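# Move the green pen from blue plate to white plate

## Task

Take the green pen off the blue plate and set it down on the white plate, with no part of the robot in contact with the pen at the end.

## Robot and tools

Robot: two arms, left_arm and right_arm, each ending in a two-finger parallel gripper with a wrist camera. Scene frame: origin at table-top height, midway between the nominal arm bases; +x points out over the table, +z is up, and left_arm sits on the +y side (image left/right does not follow arm names). Calibrated bases in the scene frame: left_arm at (-0.015, +0.340, 0) m with quat_wxyz (+1.000, 0, 0, -0.004); right_arm at (+0.046, -0.370, 0) m with quat_wxyz (+1.000, 0, 0, +0.015). Both bases have +z up. Every hand position, quaternion, velocity and target an arm reports, and its wrist camera pose, is expressed in that arm's own base frame, not the scene frame. Fixed cameras and the table use the scene frame. Reported poses may be off by a few centimetres, more when the arm reaches far.

Gripper: fingers extend along its +z axis and separate along its y axis. end_effector_position is the point between the pads, roughly 1 cm short of the fingertips.

Row format (used by execute_actions and move): 16 plain numbers, always all 16 even if one arm is idle: left_arm x, y, z, qw, qx, qy, qz, opening, then right_arm x, y, z, qw, qx, qy, qz, opening. x, y, z are an absolute gripper position in metres in that arm's base frame; the quaternion is absolute, w first, same frame. Opening runs from -1 (closed) to +1 (fully open, 0.093 m). To hold an arm still, repeat its last reported position and quaternion plus the opening it should keep; to keep an orientation, resend the same quaternion rather than copying a drifted readout. A 0 in the opening slot is a real command, so resend the present one to leave a gripper alone.

execute_actions(actions, cameras): actions is a list of actions; each action is a list of 1 to 15 rows, one per 1/30 s step, the last row held to fill 15 steps. Each target must lie within 0.6 m of that gripper's current position along each of its own axes, or the action is refused for both arms; a bad first action refuses the whole call. An empty list just returns state and images. cameras picks images: omitted, null or ["all"] gives all, [] none; names are cam_head_left, cam_head_right, cam_left_wrist, cam_right_wrist (each 672x504).

move(target, speed, blend, opening_speed, blocking, cameras): drives each gripper in a straight line from its Hand target to the absolute pose(s) in target, one 16-number row or a list of up to 15 rows. speed is m/s, 0.002 to 2.9, default 0.25 (rotation capped at twice that in rad/s), one value or one per target. blend, in metres, rounds corners at intermediate rows (default 0 = stop then go on). opening_speed, 0.2 or higher, is the rate of opening change per second on the -1..+1 scale. blocking=false returns after about 0.5 s while motion continues; a new move then takes over. Total path time is capped at 10 s. Paths ignore obstacles and the other arm, so plan clear routes and avoid passing near an arm's own base. Faster moves lag and stray more and strike harder. Openings of later rows apply only after everything is at rest at that row. The result adds a "move:" line with the ending (done, off_target, moving, held, fault) and limits (limits=paced means the pose was clipped, limits=held means steps were withheld). done means within 10 mm and 2 degrees; neither done nor off_target tells you about contact.

wait(seconds): 0 to 10 s, arms keep their last command; a running move continues. stop(): brakes a running move. zoom_image(camera, region): region [x0, y0, x1, y1] in pixels of that camera's latest image, at most 504x504, origin top-left. finished_scene(scene): ends scene 1 or 2 permanently; the next calls go to the next scene.

Results: per arm, end_effector_position, end_effector_quat_wxyz, Hand target (where the controller is actually heading, possibly short of your command, so send the remainder next), Tool commands, grip_measured, Joint positions (last entry is finger gap in metres), Joint velocities ("within noise" means still), Joint torques (positive toward larger joint angle; numbers 1-3 wrap at ±28 N m). MOTOR HOT appears at 75 °C; OVER-TEMPERATURE FAULT at 90 °C folds that arm for the rest of the scene. Avoid long stretched holds or pushing at unreachable poses.

Gripping: grip_measured uses the opening scale; pads meet near -0.94 and each mm of object width adds about 0.0208. For a firm grip command about 0.24 below the width's reading; to release, command well above it. Keep resending the closing value while carrying. Orientation commands are clipped to 40 degrees from the measured one per step; small moves may not happen or may drift, so check pose and tilt after each move.

Avoid: dropping the pen or releasing it while moving, fast impacts, hard presses, arm-to-arm contact (can fail the scene), anything leaving the table, and any arm or cable still touching the pen when finishing.

Each tool is called after ">>>" by a JSON object that holds its "fn" and its "kwargs", one argument or row to a line.

## Session

>>> {"fn": "execute_actions", "kwargs": {
  "actions": []
}}

Scene clock: 0.00 s.
left_arm: end_effector_position=(+0.3778, +0.0433, +0.0662) grip_measured=+1.000 end_effector_quat_wxyz=(+0.538, -0.102, +0.832, +0.092) | right_arm: end_effector_position=(+0.3883, -0.0296, +0.0658) grip_measured=+1.000 end_effector_quat_wxyz=(+0.518, +0.069, +0.847, -0.101)
Joint positions: left_arm=[-0.004 1.596 0.356 0.807 -0.27 -0.075 0.093] | right_arm=[0.046 1.599 0.425 0.694 0.285 0.036 0.093]
Joint velocities: within noise
Joint torques (N m): no reading
Motor temperatures (°C): left_arm=[26 28 30 30 26 28 26] | right_arm=[27 30 26 26 26 27 27]
Heat: left arm: 30 °C; right arm: 30 °C.
Hand target: left_arm +0.3805, +0.0433, +0.0712; +0.544, -0.103, +0.828, +0.092 | right_arm +0.3904, -0.0295, +0.0699; +0.523, +0.070, +0.844, -0.100
Tool commands: left_gripper/opening=+1.0 right_gripper/opening=+1.0

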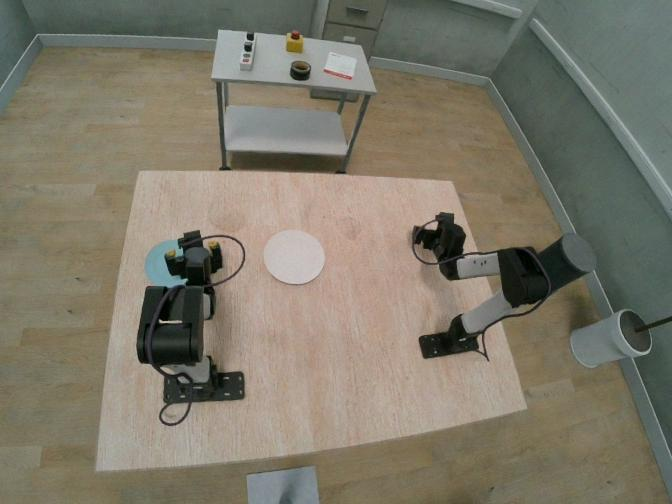

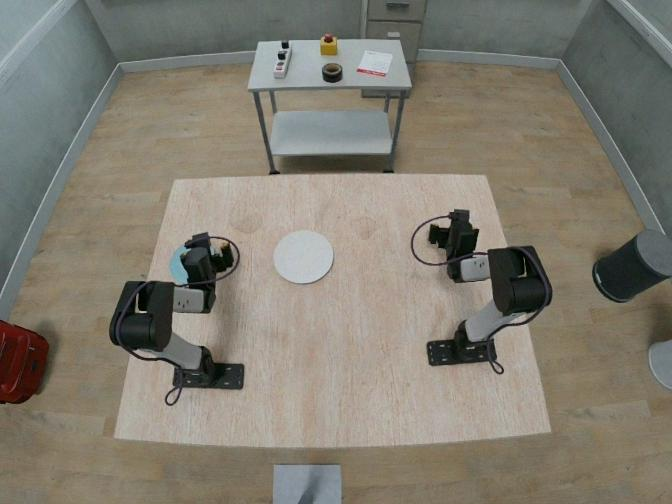

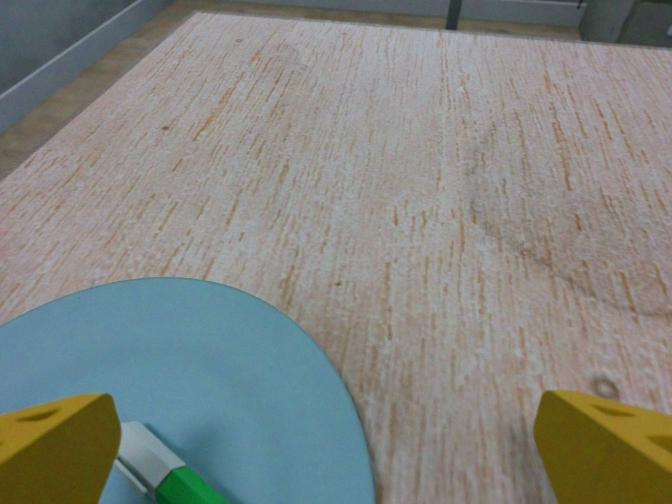

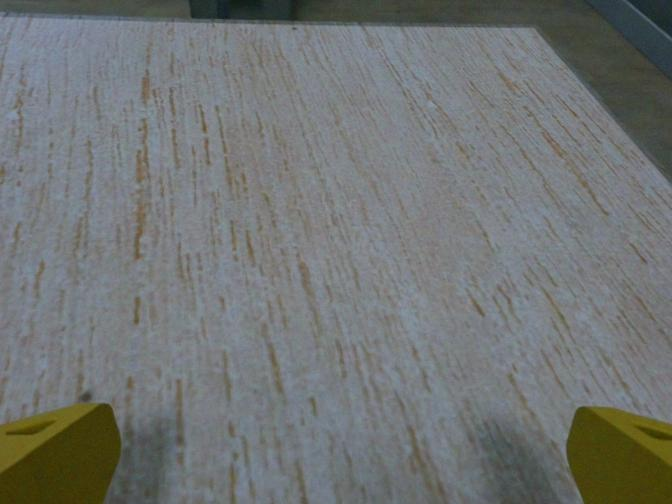

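>>> {"fn": "move", "kwargs": {
  "target": [0.29, 0.07, 0.21, 0.13, 0, 0.9915, 0, 1, 0.3883, -0.0296, 0.0658, 0.518, 0.069, 0.847, -0.101, 1],
  "speed": 0.3
}}

Scene clock: 19.93 s.
left_arm: end_effector_position=(+0.2856, +0.0714, +0.2023) grip_measured=+1.000 end_effector_quat_wxyz=(+0.125, -0.011, +0.992, +0.008) | right_arm: end_effector_position=(+0.3883, -0.0296, +0.0658) grip_measured=+1.000 end_effector_quat_wxyz=(+0.518, +0.069, +0.847, -0.101)
Joint positions: left_arm=[0.273 1.46 1.465 -1.331 0.049 0.244 0.093] | right_arm=[0.046 1.599 0.425 0.694 0.285 0.036 0.093]
Joint velocities: within noise
Joint torques (N m): left_arm=[0.65 -3.55 10.78 0.78 0.29 0.2] | right_arm=[0.2 -5.55 4.74 2.62 0.01 0.07]
Motor temperatures (°C): left_arm=[26 29 32 34 26 28 26] | right_arm=[27 31 28 31 26 27 27]
Heat: left arm: 34 °C; right arm: 31 °C.
Hand target: left_arm +0.2887, +0.0715, +0.2111; +0.131, -0.006, +0.991, +0.002 | right_arm +0.3883, -0.0296, +0.0658; +0.518, +0.069, +0.847, -0.101
Off the commanded pose: left_arm 0.009 m, 2 deg | right_arm 0.000 m, 0 deg.
move: done

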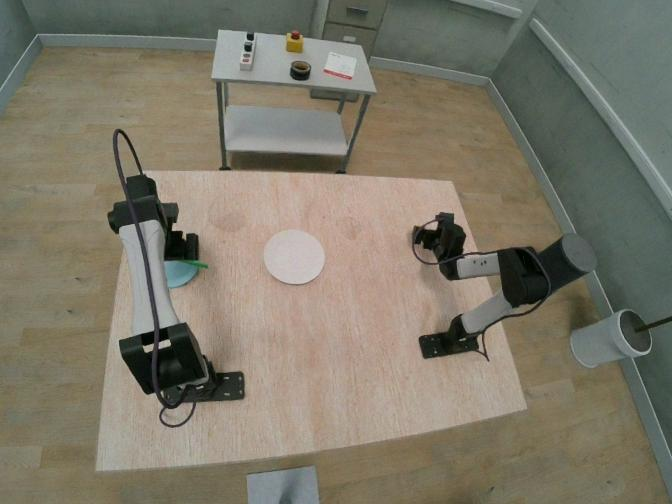

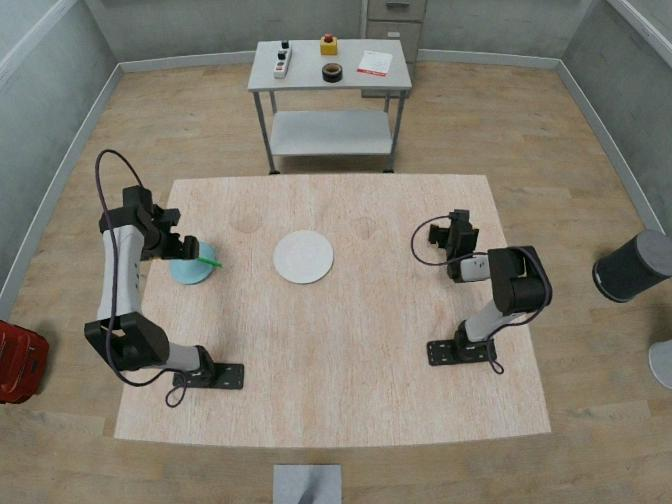

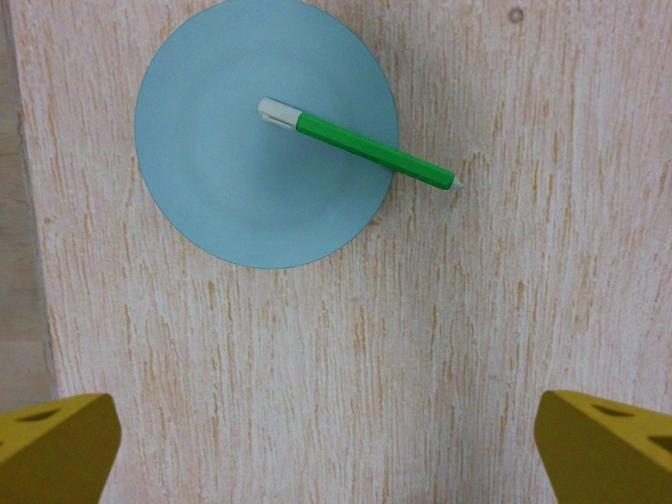

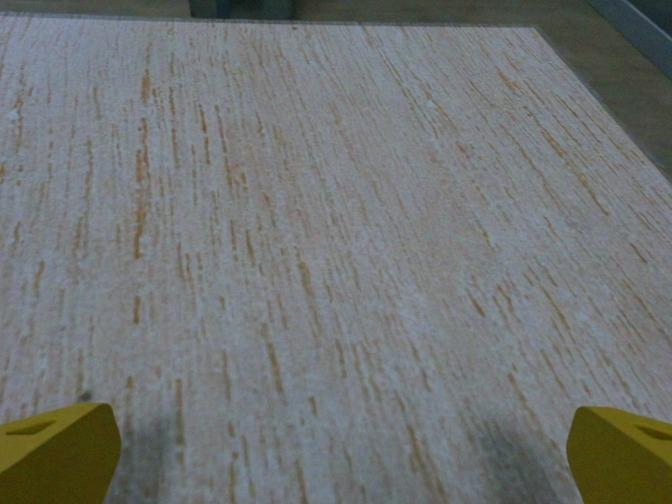

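>>> {"fn": "move", "kwargs": {
  "target": [0.385, 0.056, 0.13, 0, -0.559, 0.829, 0, 1, 0.3883, -0.0296, 0.0658, 0.518, 0.069, 0.847, -0.101, 1],
  "speed": 0.35
}}

Scene clock: 64.03 s.
left_arm: end_effector_position=(+0.3789, +0.0558, +0.1264) grip_measured=+1.000 end_effector_quat_wxyz=(-0.007, -0.552, +0.834, -0.005) | right_arm: end_effector_position=(+0.3883, -0.0296, +0.0658) grip_measured=+1.000 end_effector_quat_wxyz=(+0.518, +0.069, +0.847, -0.101)
Joint positions: left_arm=[0.153 2.014 1.84 -1.405 0.015 -1.017 0.093] | right_arm=[0.046 1.599 0.425 0.694 0.285 0.036 0.093]
Joint velocities: within noise
Joint torques (N m): left_arm=[-0.9 -7.01 10.25 0.28 -0.09 -0.14] | right_arm=[0.23 -5.59 4.71 2.62 0.02 0.08]
Motor temperatures (°C): left_arm=[26 30 35 31 26 28 26] | right_arm=[27 32 29 35 26 27 27]
Heat: left arm: 35 °C; right arm: 35 °C.
Hand target: left_arm +0.3852, +0.0542, +0.1302; -0.001, -0.555, +0.832, -0.005 | right_arm +0.3883, -0.0296, +0.0658; +0.518, +0.069, +0.847, -0.101
Off the commanded pose: left_arm 0.007 m, 1 deg | right_arm 0.000 m, 0 deg.
move: done

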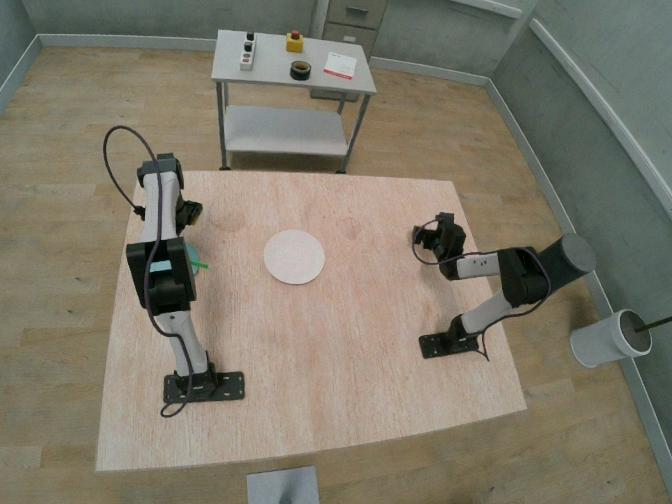

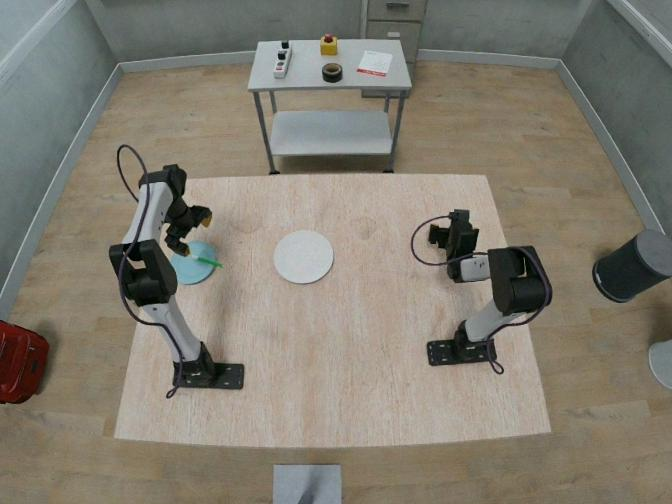

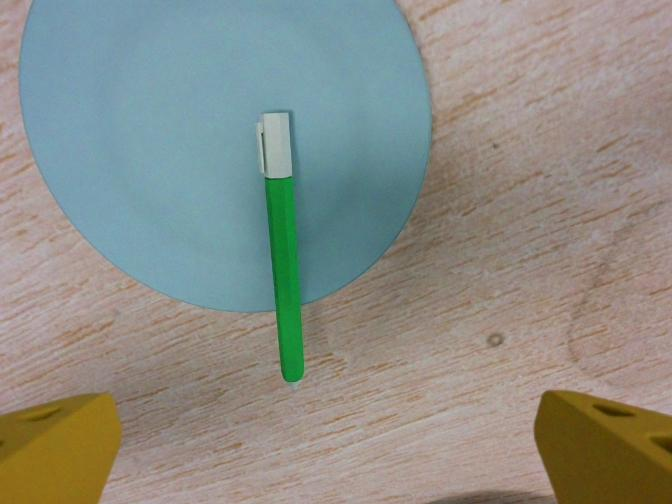

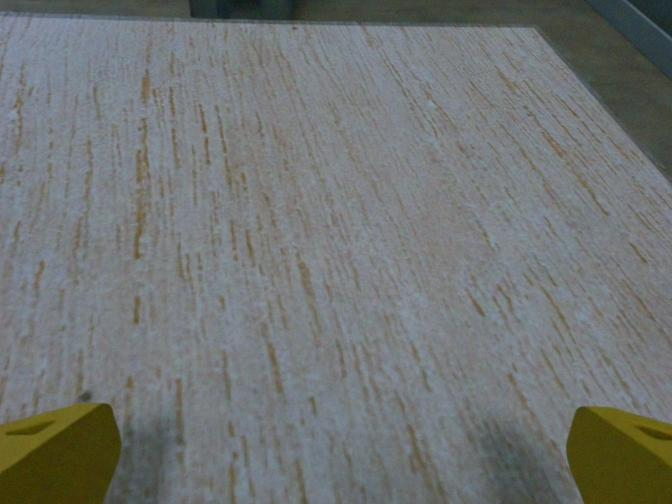

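>>> {"fn": "move", "kwargs": {
  "target": [0.366, 0.065, 0.08, 0, -0.559, 0.829, 0, 1, 0.3883, -0.0296, 0.0658, 0.518, 0.069, 0.847, -0.101, 1],
  "speed": 0.25
}}

>>> {"fn": "zoom_image", "kwargs": {
  "camera": "cam_head_right",
  "region": [110, 180, 350, 360]
}}

Scene clock: 115.43 s.
left_arm: end_effector_position=(+0.3681, +0.0595, +0.0728) grip_measured=+1.000 end_effector_quat_wxyz=(-0.017, -0.558, +0.830, +0.000) | right_arm: end_effector_position=(+0.3883, -0.0296, +0.0658) grip_measured=+1.000 end_effector_quat_wxyz=(+0.518, +0.069, +0.847, -0.101)
Joint positions: left_arm=[0.167 2.005 1.614 -1.211 0.015 -1.017 0.093] | right_arm=[0.046 1.599 0.425 0.694 0.285 0.036 0.093]
Joint velocities: within noise
Joint torques (N m): left_arm=[0.72 -11.04 4.49 0.55 -0.21 0.09] | right_arm=[0.21 -5.56 4.74 2.62 0.02 0.08]
Motor temperatures (°C): left_arm=[26 34 38 31 26 28 26] | right_arm=[27 33 30 38 26 27 27]
Heat: left arm: 38 °C; right arm: 38 °C.
Hand target: left_arm +0.3659, +0.0649, +0.0799; -0.001, -0.559, +0.829, +0.000 | right_arm +0.3883, -0.0296, +0.0658; +0.518, +0.069, +0.847, -0.101
Off the commanded pose: left_arm 0.009 m, 2 deg | right_arm 0.000 m, 0 deg.
move: done

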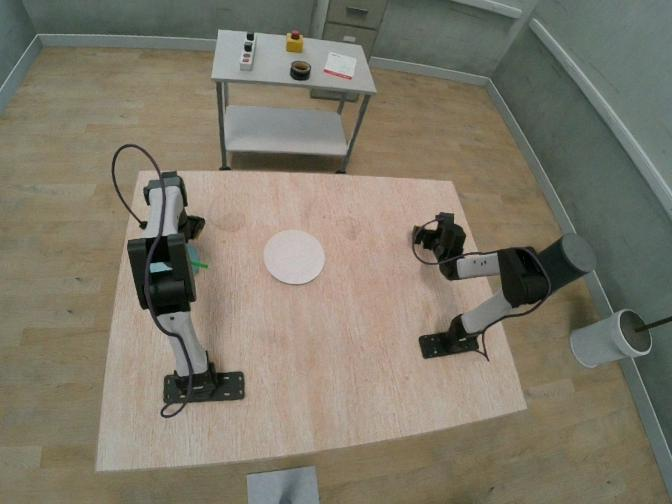

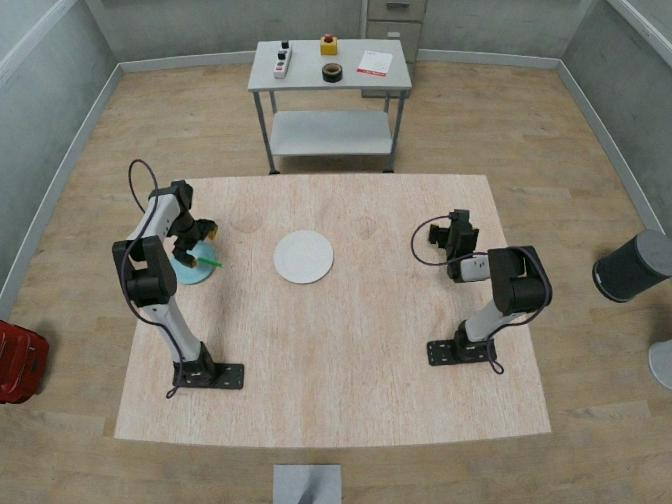

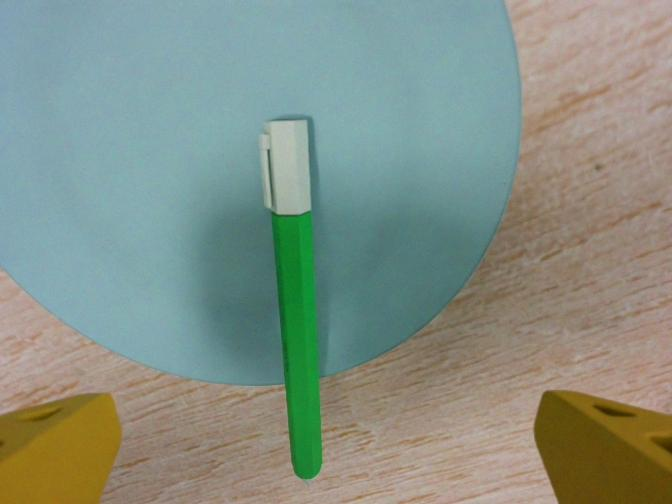

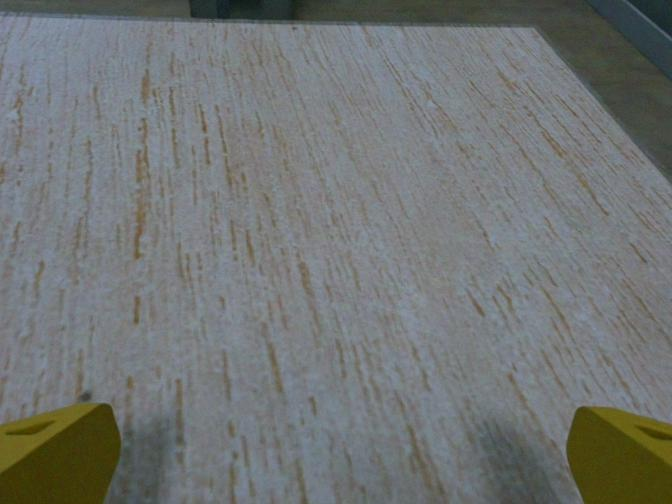

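Scaled by 2.100.

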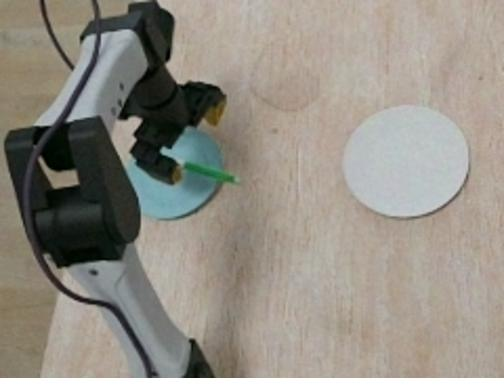

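>>> {"fn": "move", "kwargs": {
  "target": [0.362, 0.085, 0.045, 0, -0.570, 0.8216, 0, 1, 0.3883, -0.0296, 0.0658, 0.518, 0.069, 0.847, -0.101, 1],
  "speed": 0.15,
  "cameras": ["cam_left_wrist", "cam_head_right"]
}}

>>> {"fn": "zoom_image", "kwargs": {
  "camera": "cam_head_right",
  "region": [150, 200, 270, 290]
}}

Scene clock: 214.57 s.
left_arm: end_effector_position=(+0.3651, +0.0807, +0.0472) grip_measured=+1.000 end_effector_quat_wxyz=(-0.005, -0.573, +0.819, -0.006) | right_arm: end_effector_position=(+0.3883, -0.0296, +0.0658) grip_measured=+1.000 end_effector_quat_wxyz=(+0.518, +0.069, +0.847, -0.101)
Joint positions: left_arm=[0.224 2.005 1.511 -1.082 0.015 -0.997 0.093] | right_arm=[0.046 1.599 0.425 0.694 0.285 0.036 0.093]
Joint velocities: within noise
Joint torques (N m): left_arm=[0.5 -8.87 4.48 0.64 -0.21 0.19] | right_arm=[0.23 -5.57 4.74 2.61 0.02 0.08]
Motor temperatures (°C): left_arm=[26 47 34 30 26 28 26] | right_arm=[27 33 30 42 26 27 27]
Heat: left arm: 47 °C; right arm: 42 °C.
Hand target: left_arm +0.3620, +0.0849, +0.0448; -0.001, -0.570, +0.822, +0.000 | right_arm +0.3883, -0.0296, +0.0658; +0.518, +0.069, +0.847, -0.101
Off the commanded pose: left_arm 0.006 m, 1 deg | right_arm 0.000 m, 0 deg.
move: done
Images, in order (width x height): cam_head_right 672x504, cam_left_wrist 672x504.

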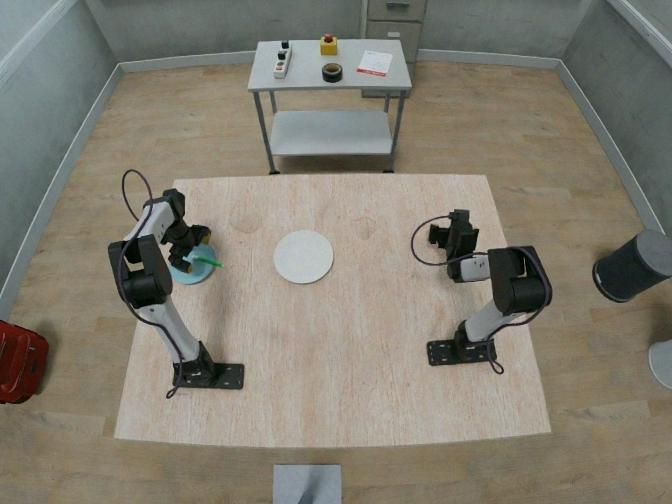

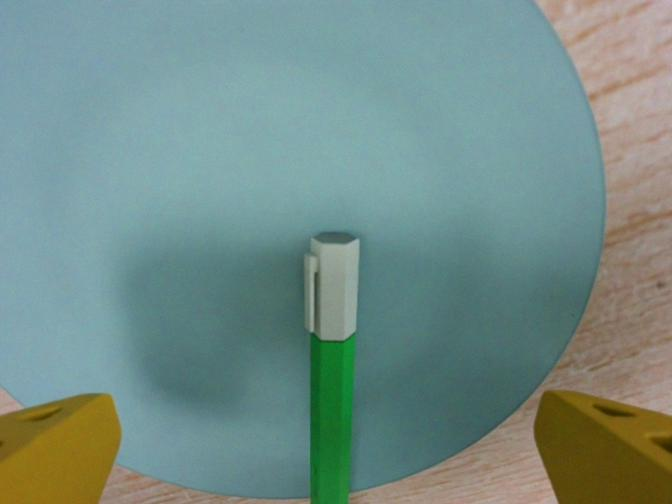

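Scaled by 4.200.

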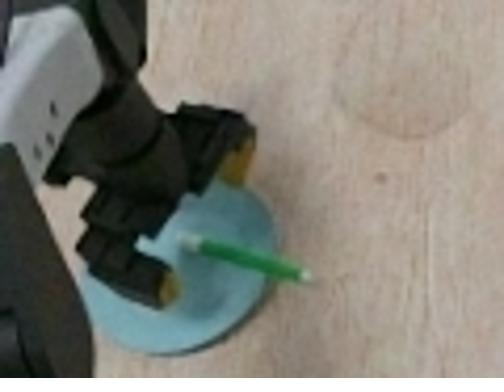

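>>> {"fn": "move", "kwargs": {
  "target": [0.3595, 0.078, 0.020, 0, -0.570, 0.8216, 0, 1, 0.3883, -0.0296, 0.0658, 0.518, 0.069, 0.847, -0.101, 1],
  "speed": 0.1,
  "cameras": ["cam_left_wrist"]
}}

Scene clock: 226.43 s.
left_arm: end_effector_position=(+0.3601, +0.0794, +0.0271) grip_measured=+1.000 end_effector_quat_wxyz=(-0.004, -0.573, +0.819, -0.007) | right_arm: end_effector_position=(+0.3883, -0.0296, +0.0658) grip_measured=+1.000 end_effector_quat_wxyz=(+0.518, +0.069, +0.847, -0.101)
Joint positions: left_arm=[0.224 2.005 1.428 -0.995 0.015 -0.997 0.093] | right_arm=[0.046 1.599 0.425 0.694 0.285 0.036 0.093]
Joint velocities: within noise
Joint torques (N m): left_arm=[-1.02 -7.69 4.45 0.74 -0.21 0] | right_arm=[0.21 -5.6 4.78 2.63 0.01 0.07]
Motor temperatures (°C): left_arm=[26 46 34 30 26 28 26] | right_arm=[27 33 30 42 26 27 27]
Heat: left arm: 46 °C; right arm: 42 °C.
Hand target: left_arm +0.3595, +0.0780, +0.0201; +0.000, -0.570, +0.822, +0.000 | right_arm +0.3883, -0.0296, +0.0658; +0.518, +0.069, +0.847, -0.101
Off the commanded pose: left_arm 0.007 m, 1 deg | right_arm 0.000 m, 0 deg.
move: done
Images, in order (width x height): cam_left_wrist 672x504.

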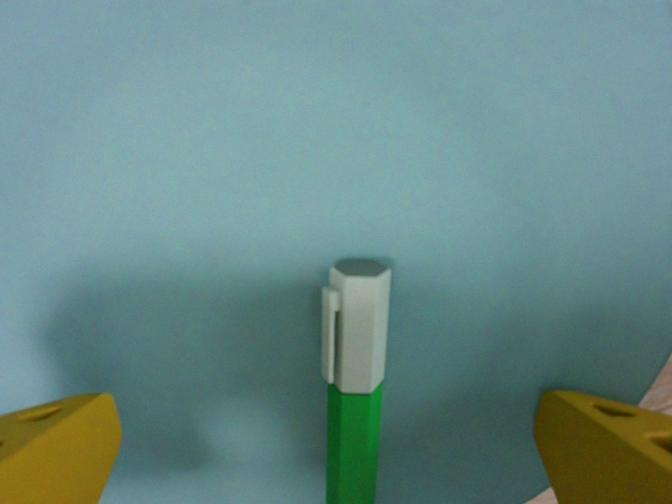

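>>> {"fn": "move", "kwargs": {
  "target": [0.362, 0.069, 0.012, 0, -0.570, 0.8216, 0, 1, 0.3883, -0.0296, 0.0658, 0.518, 0.069, 0.847, -0.101, 1],
  "speed": 0.08,
  "cameras": ["cam_left_wrist"]
}}

Scene clock: 237.17 s.
left_arm: end_effector_position=(+0.3650, +0.0720, +0.0247) grip_measured=+1.000 end_effector_quat_wxyz=(+0.004, -0.571, +0.821, -0.009) | right_arm: end_effector_position=(+0.3883, -0.0296, +0.0658) grip_measured=+1.000 end_effector_quat_wxyz=(+0.518, +0.069, +0.847, -0.101)
Joint positions: left_arm=[0.201 2.005 1.417 -0.967 0.014 -1.015 0.093] | right_arm=[0.046 1.599 0.425 0.694 0.285 0.036 0.093]
Joint velocities: within noise
Joint torques (N m): left_arm=[-1.22 -6.76 4.05 0.77 -0.19 -0.13] | right_arm=[0.18 -5.61 4.78 2.62 0.02 0.08]
Motor temperatures (°C): left_arm=[26 45 34 30 26 28 26] | right_arm=[27 33 30 42 26 27 27]
Heat: left arm: 45 °C; right arm: 42 °C.
Hand target: left_arm +0.3616, +0.0689, +0.0123; +0.000, -0.572, +0.820, +0.000 | right_arm +0.3883, -0.0296, +0.0658; +0.518, +0.069, +0.847, -0.101
Off the commanded pose: left_arm 0.013 m, 1 deg | right_arm 0.000 m, 0 deg.
move: off_target (left_arm)
Images, in order (width x height): cam_left_wrist 672x504.

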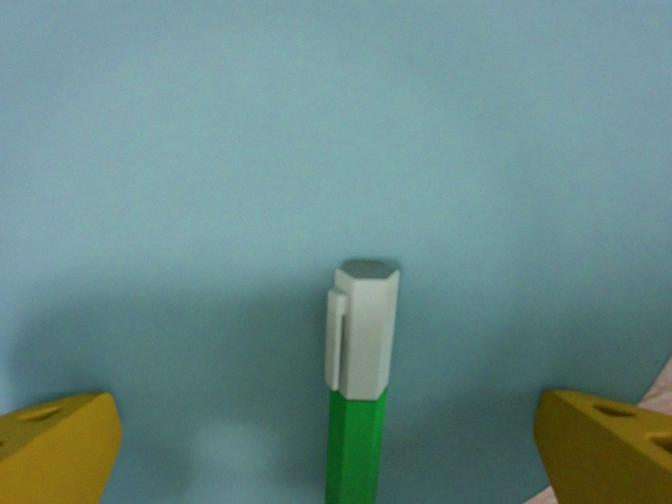

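>>> {"fn": "move", "kwargs": {
  "target": [0.360, 0.069, 0.003, 0, -0.570, 0.8216, 0, 1, 0.3883, -0.0296, 0.0658, 0.518, 0.069, 0.847, -0.101, 1],
  "speed": 0.08,
  "cameras": ["cam_left_wrist"]
}}

Scene clock: 248.80 s.
left_arm: end_effector_position=(+0.3646, +0.0719, +0.0227) grip_measured=+1.000 end_effector_quat_wxyz=(+0.006, -0.571, +0.821, -0.010) | right_arm: end_effector_position=(+0.3883, -0.0296, +0.0658) grip_measured=+1.000 end_effector_quat_wxyz=(+0.518, +0.069, +0.847, -0.101)
Joint positions: left_arm=[0.201 2.004 1.407 -0.955 0.014 -1.014 0.093] | right_arm=[0.046 1.599 0.425 0.694 0.285 0.036 0.093]
Joint velocities: within noise
Joint torques (N m): left_arm=[-1.11 -6.26 2.47 1 -0.19 -0.07] | right_arm=[0.21 -5.56 4.77 2.61 0.02 0.08]
Motor temperatures (°C): left_arm=[26 44 34 31 26 28 26] | right_arm=[27 33 30 43 26 27 27]
Heat: left arm: 44 °C; right arm: 43 °C.
Hand target: left_arm +0.3592, +0.0690, +0.0039; -0.001, -0.569, +0.822, +0.000 | right_arm +0.3883, -0.0296, +0.0658; +0.518, +0.069, +0.847, -0.101
Off the commanded pose: left_arm 0.020 m, 1 deg | right_arm 0.000 m, 0 deg.
move: off_target (left_arm)
Images, in order (width x height): cam_left_wrist 672x504.

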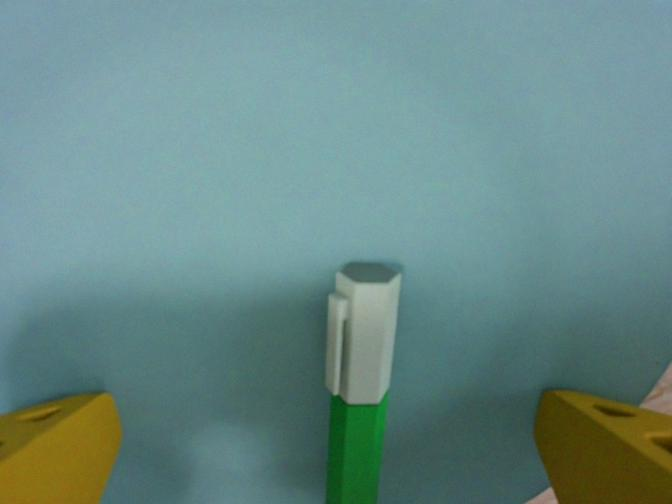

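>>> {"fn": "move", "kwargs": {
  "target": [0.361, 0.068, 0.015, 0, -0.570, 0.8216, 0, -0.95, 0.3883, -0.0296, 0.0658, 0.518, 0.069, 0.847, -0.101, 1],
  "speed": 0.1,
  "opening_speed": 1.2,
  "cameras": ["cam_left_wrist"]
}}

Scene clock: 260.80 s.
left_arm: end_effector_position=(+0.3702, +0.0704, +0.0228) grip_measured=-0.883 end_effector_quat_wxyz=(+0.016, -0.569, +0.822, -0.014) | right_arm: end_effector_position=(+0.3883, -0.0296, +0.0658) grip_measured=+1.000 end_effector_quat_wxyz=(+0.518, +0.069, +0.847, -0.101)
Joint positions: left_arm=[0.194 2.004 1.407 -0.934 0.014 -1.017 0.003] | right_arm=[0.046 1.599 0.425 0.694 0.285 0.036 0.093]
Joint velocities: within noise
Joint torques (N m): left_arm=[-0.77 -7.25 5.14 0.38 -0.2 -0.11] | right_arm=[0.21 -5.57 4.78 2.61 0.01 0.07]
Motor temperatures (°C): left_arm=[26 43 33 31 26 28 26] | right_arm=[27 33 30 43 26 27 27]
Heat: left arm: 43 °C; right arm: 43 °C.
Hand target: left_arm +0.3609, +0.0682, +0.0153; +0.000, -0.571, +0.821, +0.000 | right_arm +0.3883, -0.0296, +0.0658; +0.518, +0.069, +0.847, -0.101
Off the commanded pose: left_arm 0.012 m, 2 deg | right_arm 0.000 m, 0 deg.
move: off_target (left_arm)
Images, in order (width x height): cam_left_wrist 672x504.

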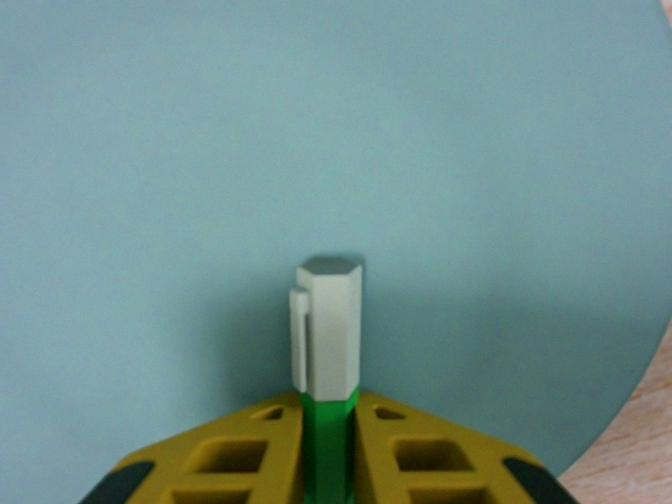

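>>> {"fn": "move", "kwargs": {
  "target": [
    [0.364, 0.069, 0.11, 0, -0.570, 0.8216, 0, -0.95, 0.3883, -0.0296, 0.0658, 0.518, 0.069, 0.847, -0.101, 1],
    [0.383, -0.25, 0.115, 0, -0.216, 0.976, 0, -0.95, 0.3883, -0.0296, 0.0658, 0.518, 0.069, 0.847, -0.101, 1]
  ],
  "speed": [0.15, 0.35],
  "blend": 0.03,
  "cameras": ["cam_head_right", "cam_left_wrist"]
}}

>>> {"fn": "zoom_image", "kwargs": {
  "camera": "cam_head_right",
  "region": [230, 200, 390, 320]
}}

Scene clock: 298.80 s.
left_arm: end_effector_position=(+0.3760, -0.2512, +0.1131) grip_measured=-0.892 end_effector_quat_wxyz=(-0.005, -0.217, +0.976, -0.004) | right_arm: end_effector_position=(+0.3883, -0.0296, +0.0658) grip_measured=+1.000 end_effector_quat_wxyz=(+0.518, +0.069, +0.847, -0.101)
Joint positions: left_arm=[-0.584 2.355 2.334 -1.552 0.012 -1.021 0.002] | right_arm=[0.046 1.599 0.425 0.694 0.285 0.036 0.093]
Joint velocities: within noise
Joint torques (N m): left_arm=[0.57 -8.95 10.06 0.26 -0.2 0.18] | right_arm=[0.21 -5.56 4.77 2.62 0.01 0.08]
Motor temperatures (°C): left_arm=[26 43 34 30 26 28 27] | right_arm=[27 34 30 44 26 27 27]
Heat: left arm: 43 °C; right arm: 44 °C.
Hand target: left_arm +0.3823, -0.2488, +0.1148; +0.003, -0.213, +0.977, -0.001 | right_arm +0.3883, -0.0296, +0.0658; +0.518, +0.069, +0.847, -0.101
Off the commanded pose: left_arm 0.007 m, 1 deg | right_arm 0.000 m, 0 deg.
joint sent to its limit (left arm) — joint 4 (wrist pitch), lower limit. The joint targets still meet the commanded pose.
move: done
Images, in order (width x height): cam_head_right 672x504, cam_left_wrist 672x504.

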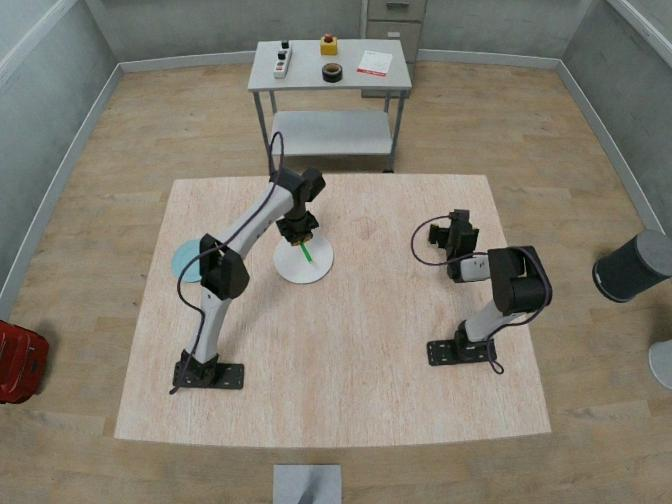

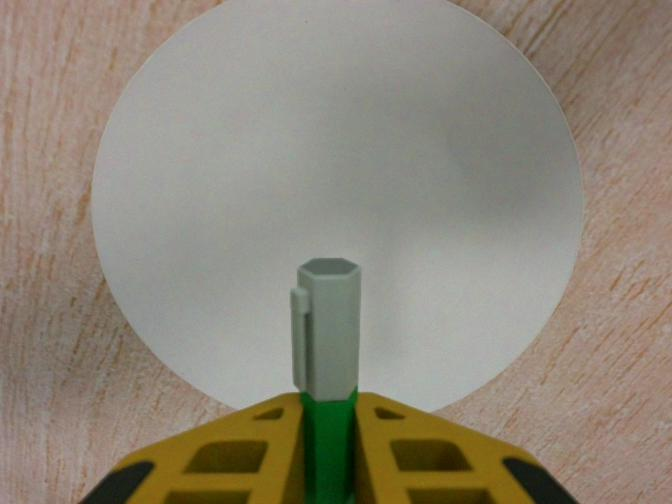

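Scaled by 3.150.

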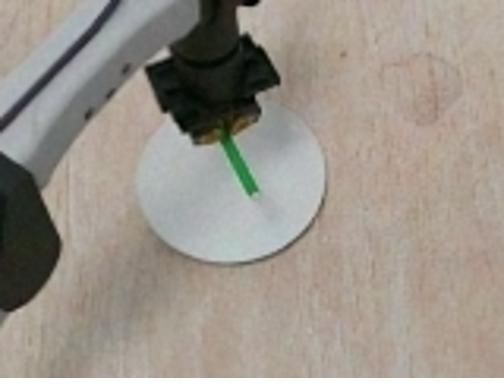

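>>> {"fn": "move", "kwargs": {
  "target": [
    [0.409, -0.236, 0.075, 0, -0.216, 0.976, 0, -0.95, 0.3883, -0.0296, 0.0658, 0.518, 0.069, 0.847, -0.101, 1],
    [0.409, -0.236, 0.036, 0, -0.216, 0.976, 0, -0.95, 0.3883, -0.0296, 0.0658, 0.518, 0.069, 0.847, -0.101, 1]
  ],
  "speed": [0.2, 0.12],
  "blend": 0.015,
  "cameras": ["cam_head_right", "cam_left_wrist"]
}}

>>> {"fn": "zoom_image", "kwargs": {
  "camera": "cam_head_right",
  "region": [250, 210, 350, 300]
}}

Scene clock: 322.40 s.
left_arm: end_effector_position=(+0.4096, -0.2379, +0.0480) grip_measured=-0.892 end_effector_quat_wxyz=(+0.002, -0.223, +0.975, -0.010) | right_arm: end_effector_position=(+0.3883, -0.0296, +0.0658) grip_measured=+1.000 end_effector_quat_wxyz=(+0.518, +0.069, +0.847, -0.101)
Joint positions: left_arm=[-0.522 2.416 2.183 -1.322 0.012 -0.972 0.002] | right_arm=[0.046 1.599 0.425 0.694 0.285 0.036 0.093]
Joint velocities: within noise
Joint torques (N m): left_arm=[-0.2 -9.78 4.85 0.68 -0.17 0.18] | right_arm=[0.2 -5.57 4.74 2.62 0.02 0.07]
Motor temperatures (°C): left_arm=[26 42 35 30 26 28 27] | right_arm=[27 34 30 45 26 27 27]
Heat: left arm: 42 °C; right arm: 45 °C.
Hand target: left_arm +0.4086, -0.2359, +0.0361; -0.001, -0.216, +0.976, +0.000 | right_arm +0.3883, -0.0296, +0.0658; +0.518, +0.069, +0.847, -0.101
Off the commanded pose: left_arm 0.012 m, 1 deg | right_arm 0.000 m, 0 deg.
move: off_target (left_arm)
Images, in order (width x height): cam_head_right 672x504, cam_left_wrist 672x504.

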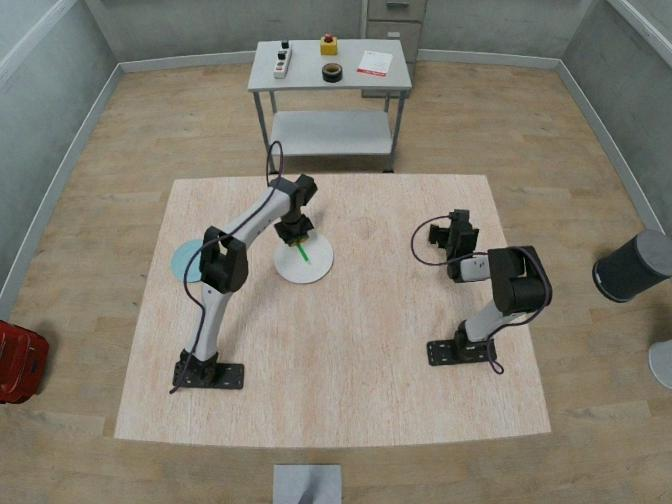

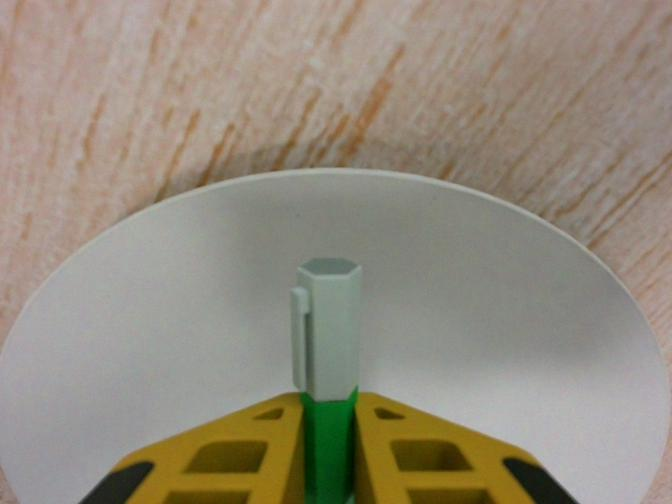

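Scaled by 5.040.

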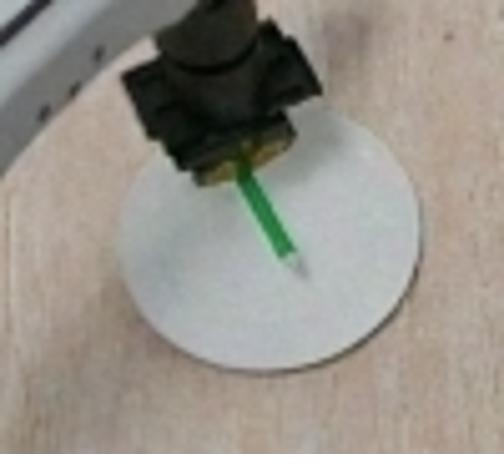

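>>> {"fn": "move", "kwargs": {
  "target": [0.407, -0.236, 0.016, 0, -0.216, 0.976, 0, -0.95, 0.3883, -0.0296, 0.0658, 0.518, 0.069, 0.847, -0.101, 1],
  "speed": 0.08,
  "cameras": ["cam_left_wrist"]
}}

Scene clock: 332.30 s.
left_arm: end_effector_position=(+0.4062, -0.2360, +0.0290) grip_measured=-0.892 end_effector_quat_wxyz=(-0.003, -0.228, +0.974, -0.005) | right_arm: end_effector_position=(+0.3883, -0.0296, +0.0658) grip_measured=+1.000 end_effector_quat_wxyz=(+0.518, +0.069, +0.847, -0.101)
Joint positions: left_arm=[-0.522 2.416 2.108 -1.26 0.012 -0.981 0.002] | right_arm=[0.046 1.599 0.425 0.694 0.285 0.036 0.093]
Joint velocities: within noise
Joint torques (N m): left_arm=[-0.4 -9.87 4.22 0.84 -0.17 0.15] | right_arm=[0.21 -5.57 4.78 2.62 0.02 0.08]
Motor temperatures (°C): left_arm=[26 42 35 30 26 28 27] | right_arm=[27 34 30 45 26 27 27]
Heat: left arm: 42 °C; right arm: 45 °C.
Hand target: left_arm +0.4066, -0.2358, +0.0163; -0.001, -0.221, +0.975, +0.001 | right_arm +0.3883, -0.0296, +0.0658; +0.518, +0.069, +0.847, -0.101
Off the commanded pose: left_arm 0.013 m, 2 deg | right_arm 0.000 m, 0 deg.
move: off_target (left_arm)
Images, in order (width x height): cam_left_wrist 672x504.

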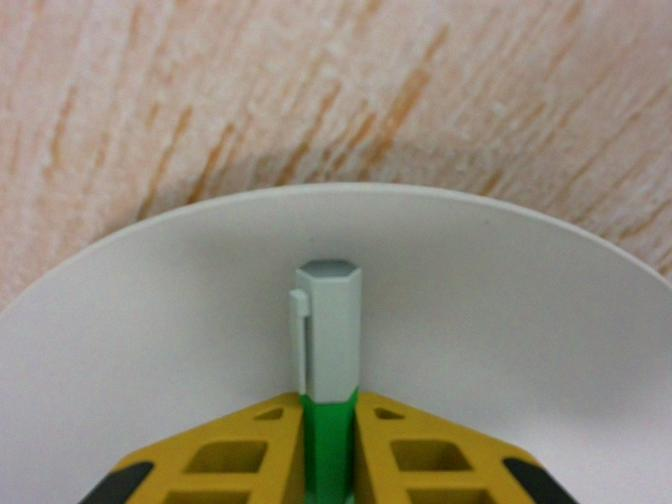

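>>> {"fn": "move", "kwargs": {
  "target": [0.406, -0.236, 0.006, 0, -0.216, 0.976, 0, -0.95, 0.3883, -0.0296, 0.0658, 0.518, 0.069, 0.847, -0.101, 1],
  "speed": 0.06,
  "cameras": ["cam_left_wrist"]
}}

Scene clock: 337.70 s.
left_arm: end_effector_position=(+0.4080, -0.2337, +0.0231) grip_measured=-0.893 end_effector_quat_wxyz=(+0.004, -0.226, +0.974, +0.000) | right_arm: end_effector_position=(+0.3883, -0.0296, +0.0658) grip_measured=+1.000 end_effector_quat_wxyz=(+0.518, +0.069, +0.847, -0.101)
Joint positions: left_arm=[-0.522 2.416 2.084 -1.233 -0.005 -0.978 0.002] | right_arm=[0.046 1.599 0.425 0.694 0.285 0.036 0.093]
Joint velocities: within noise
Joint torques (N m): left_arm=[-0.49 -9.73 3.12 0.96 -0.13 0.22] | right_arm=[0.2 -5.56 4.71 2.62 0.02 0.08]
Motor temperatures (°C): left_arm=[26 43 35 30 26 28 27] | right_arm=[27 34 30 45 26 27 27]
Heat: left arm: 43 °C; right arm: 45 °C.
Hand target: left_arm +0.4066, -0.2340, +0.0064; +0.003, -0.216, +0.976, +0.005 | right_arm +0.3883, -0.0296, +0.0658; +0.518, +0.069, +0.847, -0.101
Off the commanded pose: left_arm 0.017 m, 1 deg | right_arm 0.000 m, 0 deg.
move: off_target (left_arm)
Images, in order (width x height): cam_left_wrist 672x504.

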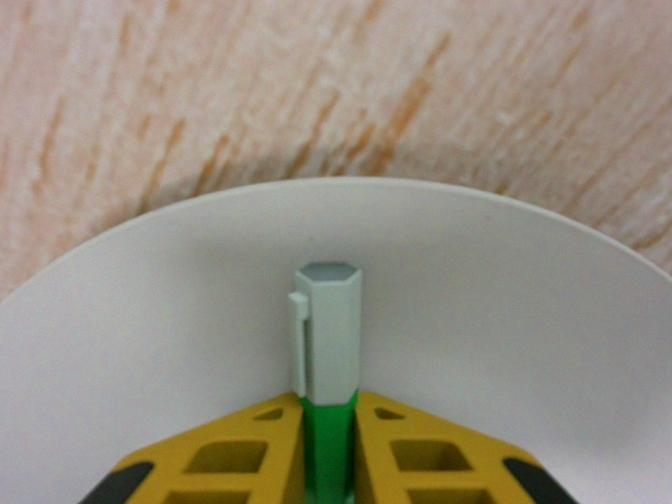

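>>> {"fn": "move", "kwargs": {
  "target": [
    [0.406, -0.236, 0.011, 0, -0.216, 0.976, 0, 0.1, 0.3883, -0.0296, 0.0658, 0.518, 0.069, 0.847, -0.101, 1],
    [0.402, -0.236, 0.14, 0, -0.216, 0.976, 0, 0.1, 0.3883, -0.0296, 0.0658, 0.518, 0.069, 0.847, -0.101, 1]
  ],
  "speed": [0.1, 0.15],
  "opening_speed": 0.8,
  "cameras": ["cam_head_right", "cam_left_wrist"]
}}

>>> {"fn": "zoom_image", "kwargs": {
  "camera": "cam_head_right",
  "region": [250, 210, 350, 300]
}}

Scene clock: 351.70 s.
left_arm: end_effector_position=(+0.4020, -0.2327, +0.1119) grip_measured=+0.097 end_effector_quat_wxyz=(+0.007, -0.220, +0.975, -0.011) | right_arm: end_effector_position=(+0.3883, -0.0296, +0.0658) grip_measured=+1.000 end_effector_quat_wxyz=(+0.518, +0.069, +0.847, -0.101)
Joint positions: left_arm=[-0.522 2.395 2.401 -1.552 0.007 -0.966 0.05] | right_arm=[0.046 1.599 0.425 0.694 0.285 0.036 0.093]
Joint velocities: within noise
Joint torques (N m): left_arm=[-0.9 -13.98 9.03 0.35 0.02 0.11] | right_arm=[0.23 -5.6 4.78 2.62 0.02 0.08]
Motor temperatures (°C): left_arm=[26 44 35 31 26 28 27] | right_arm=[27 34 30 45 26 27 27]
Heat: left arm: 44 °C; right arm: 45 °C.
Hand target: left_arm +0.4001, -0.2372, +0.1390; +0.027, -0.212, +0.976, -0.033 | right_arm +0.3883, -0.0296, +0.0658; +0.518, +0.069, +0.847, -0.101
Off the commanded pose: left_arm 0.028 m, 2 deg | right_arm 0.000 m, 0 deg.
joint sent to its limit (left arm) — joint 4 (wrist pitch), lower limit. The joint targets are off in orientation, not in position.
move: off_target (left_arm)
Images, in order (width x height): cam_head_right 672x504, cam_left_wrist 672x504.

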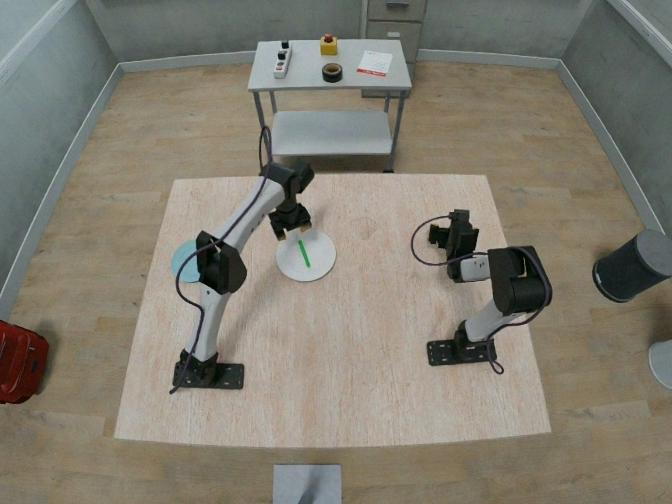

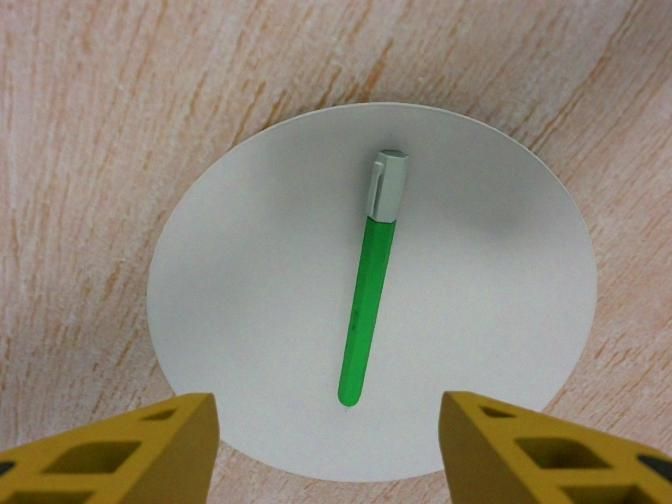

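Scaled by 5.040.

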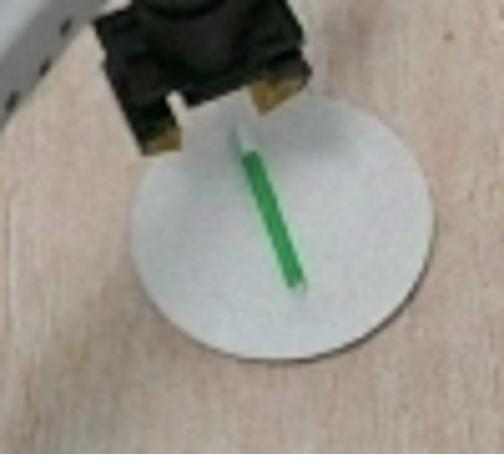

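>>> {"fn": "finished_scene", "kwargs": {
  "scene": 1
}}

The scene is finished: the task was done.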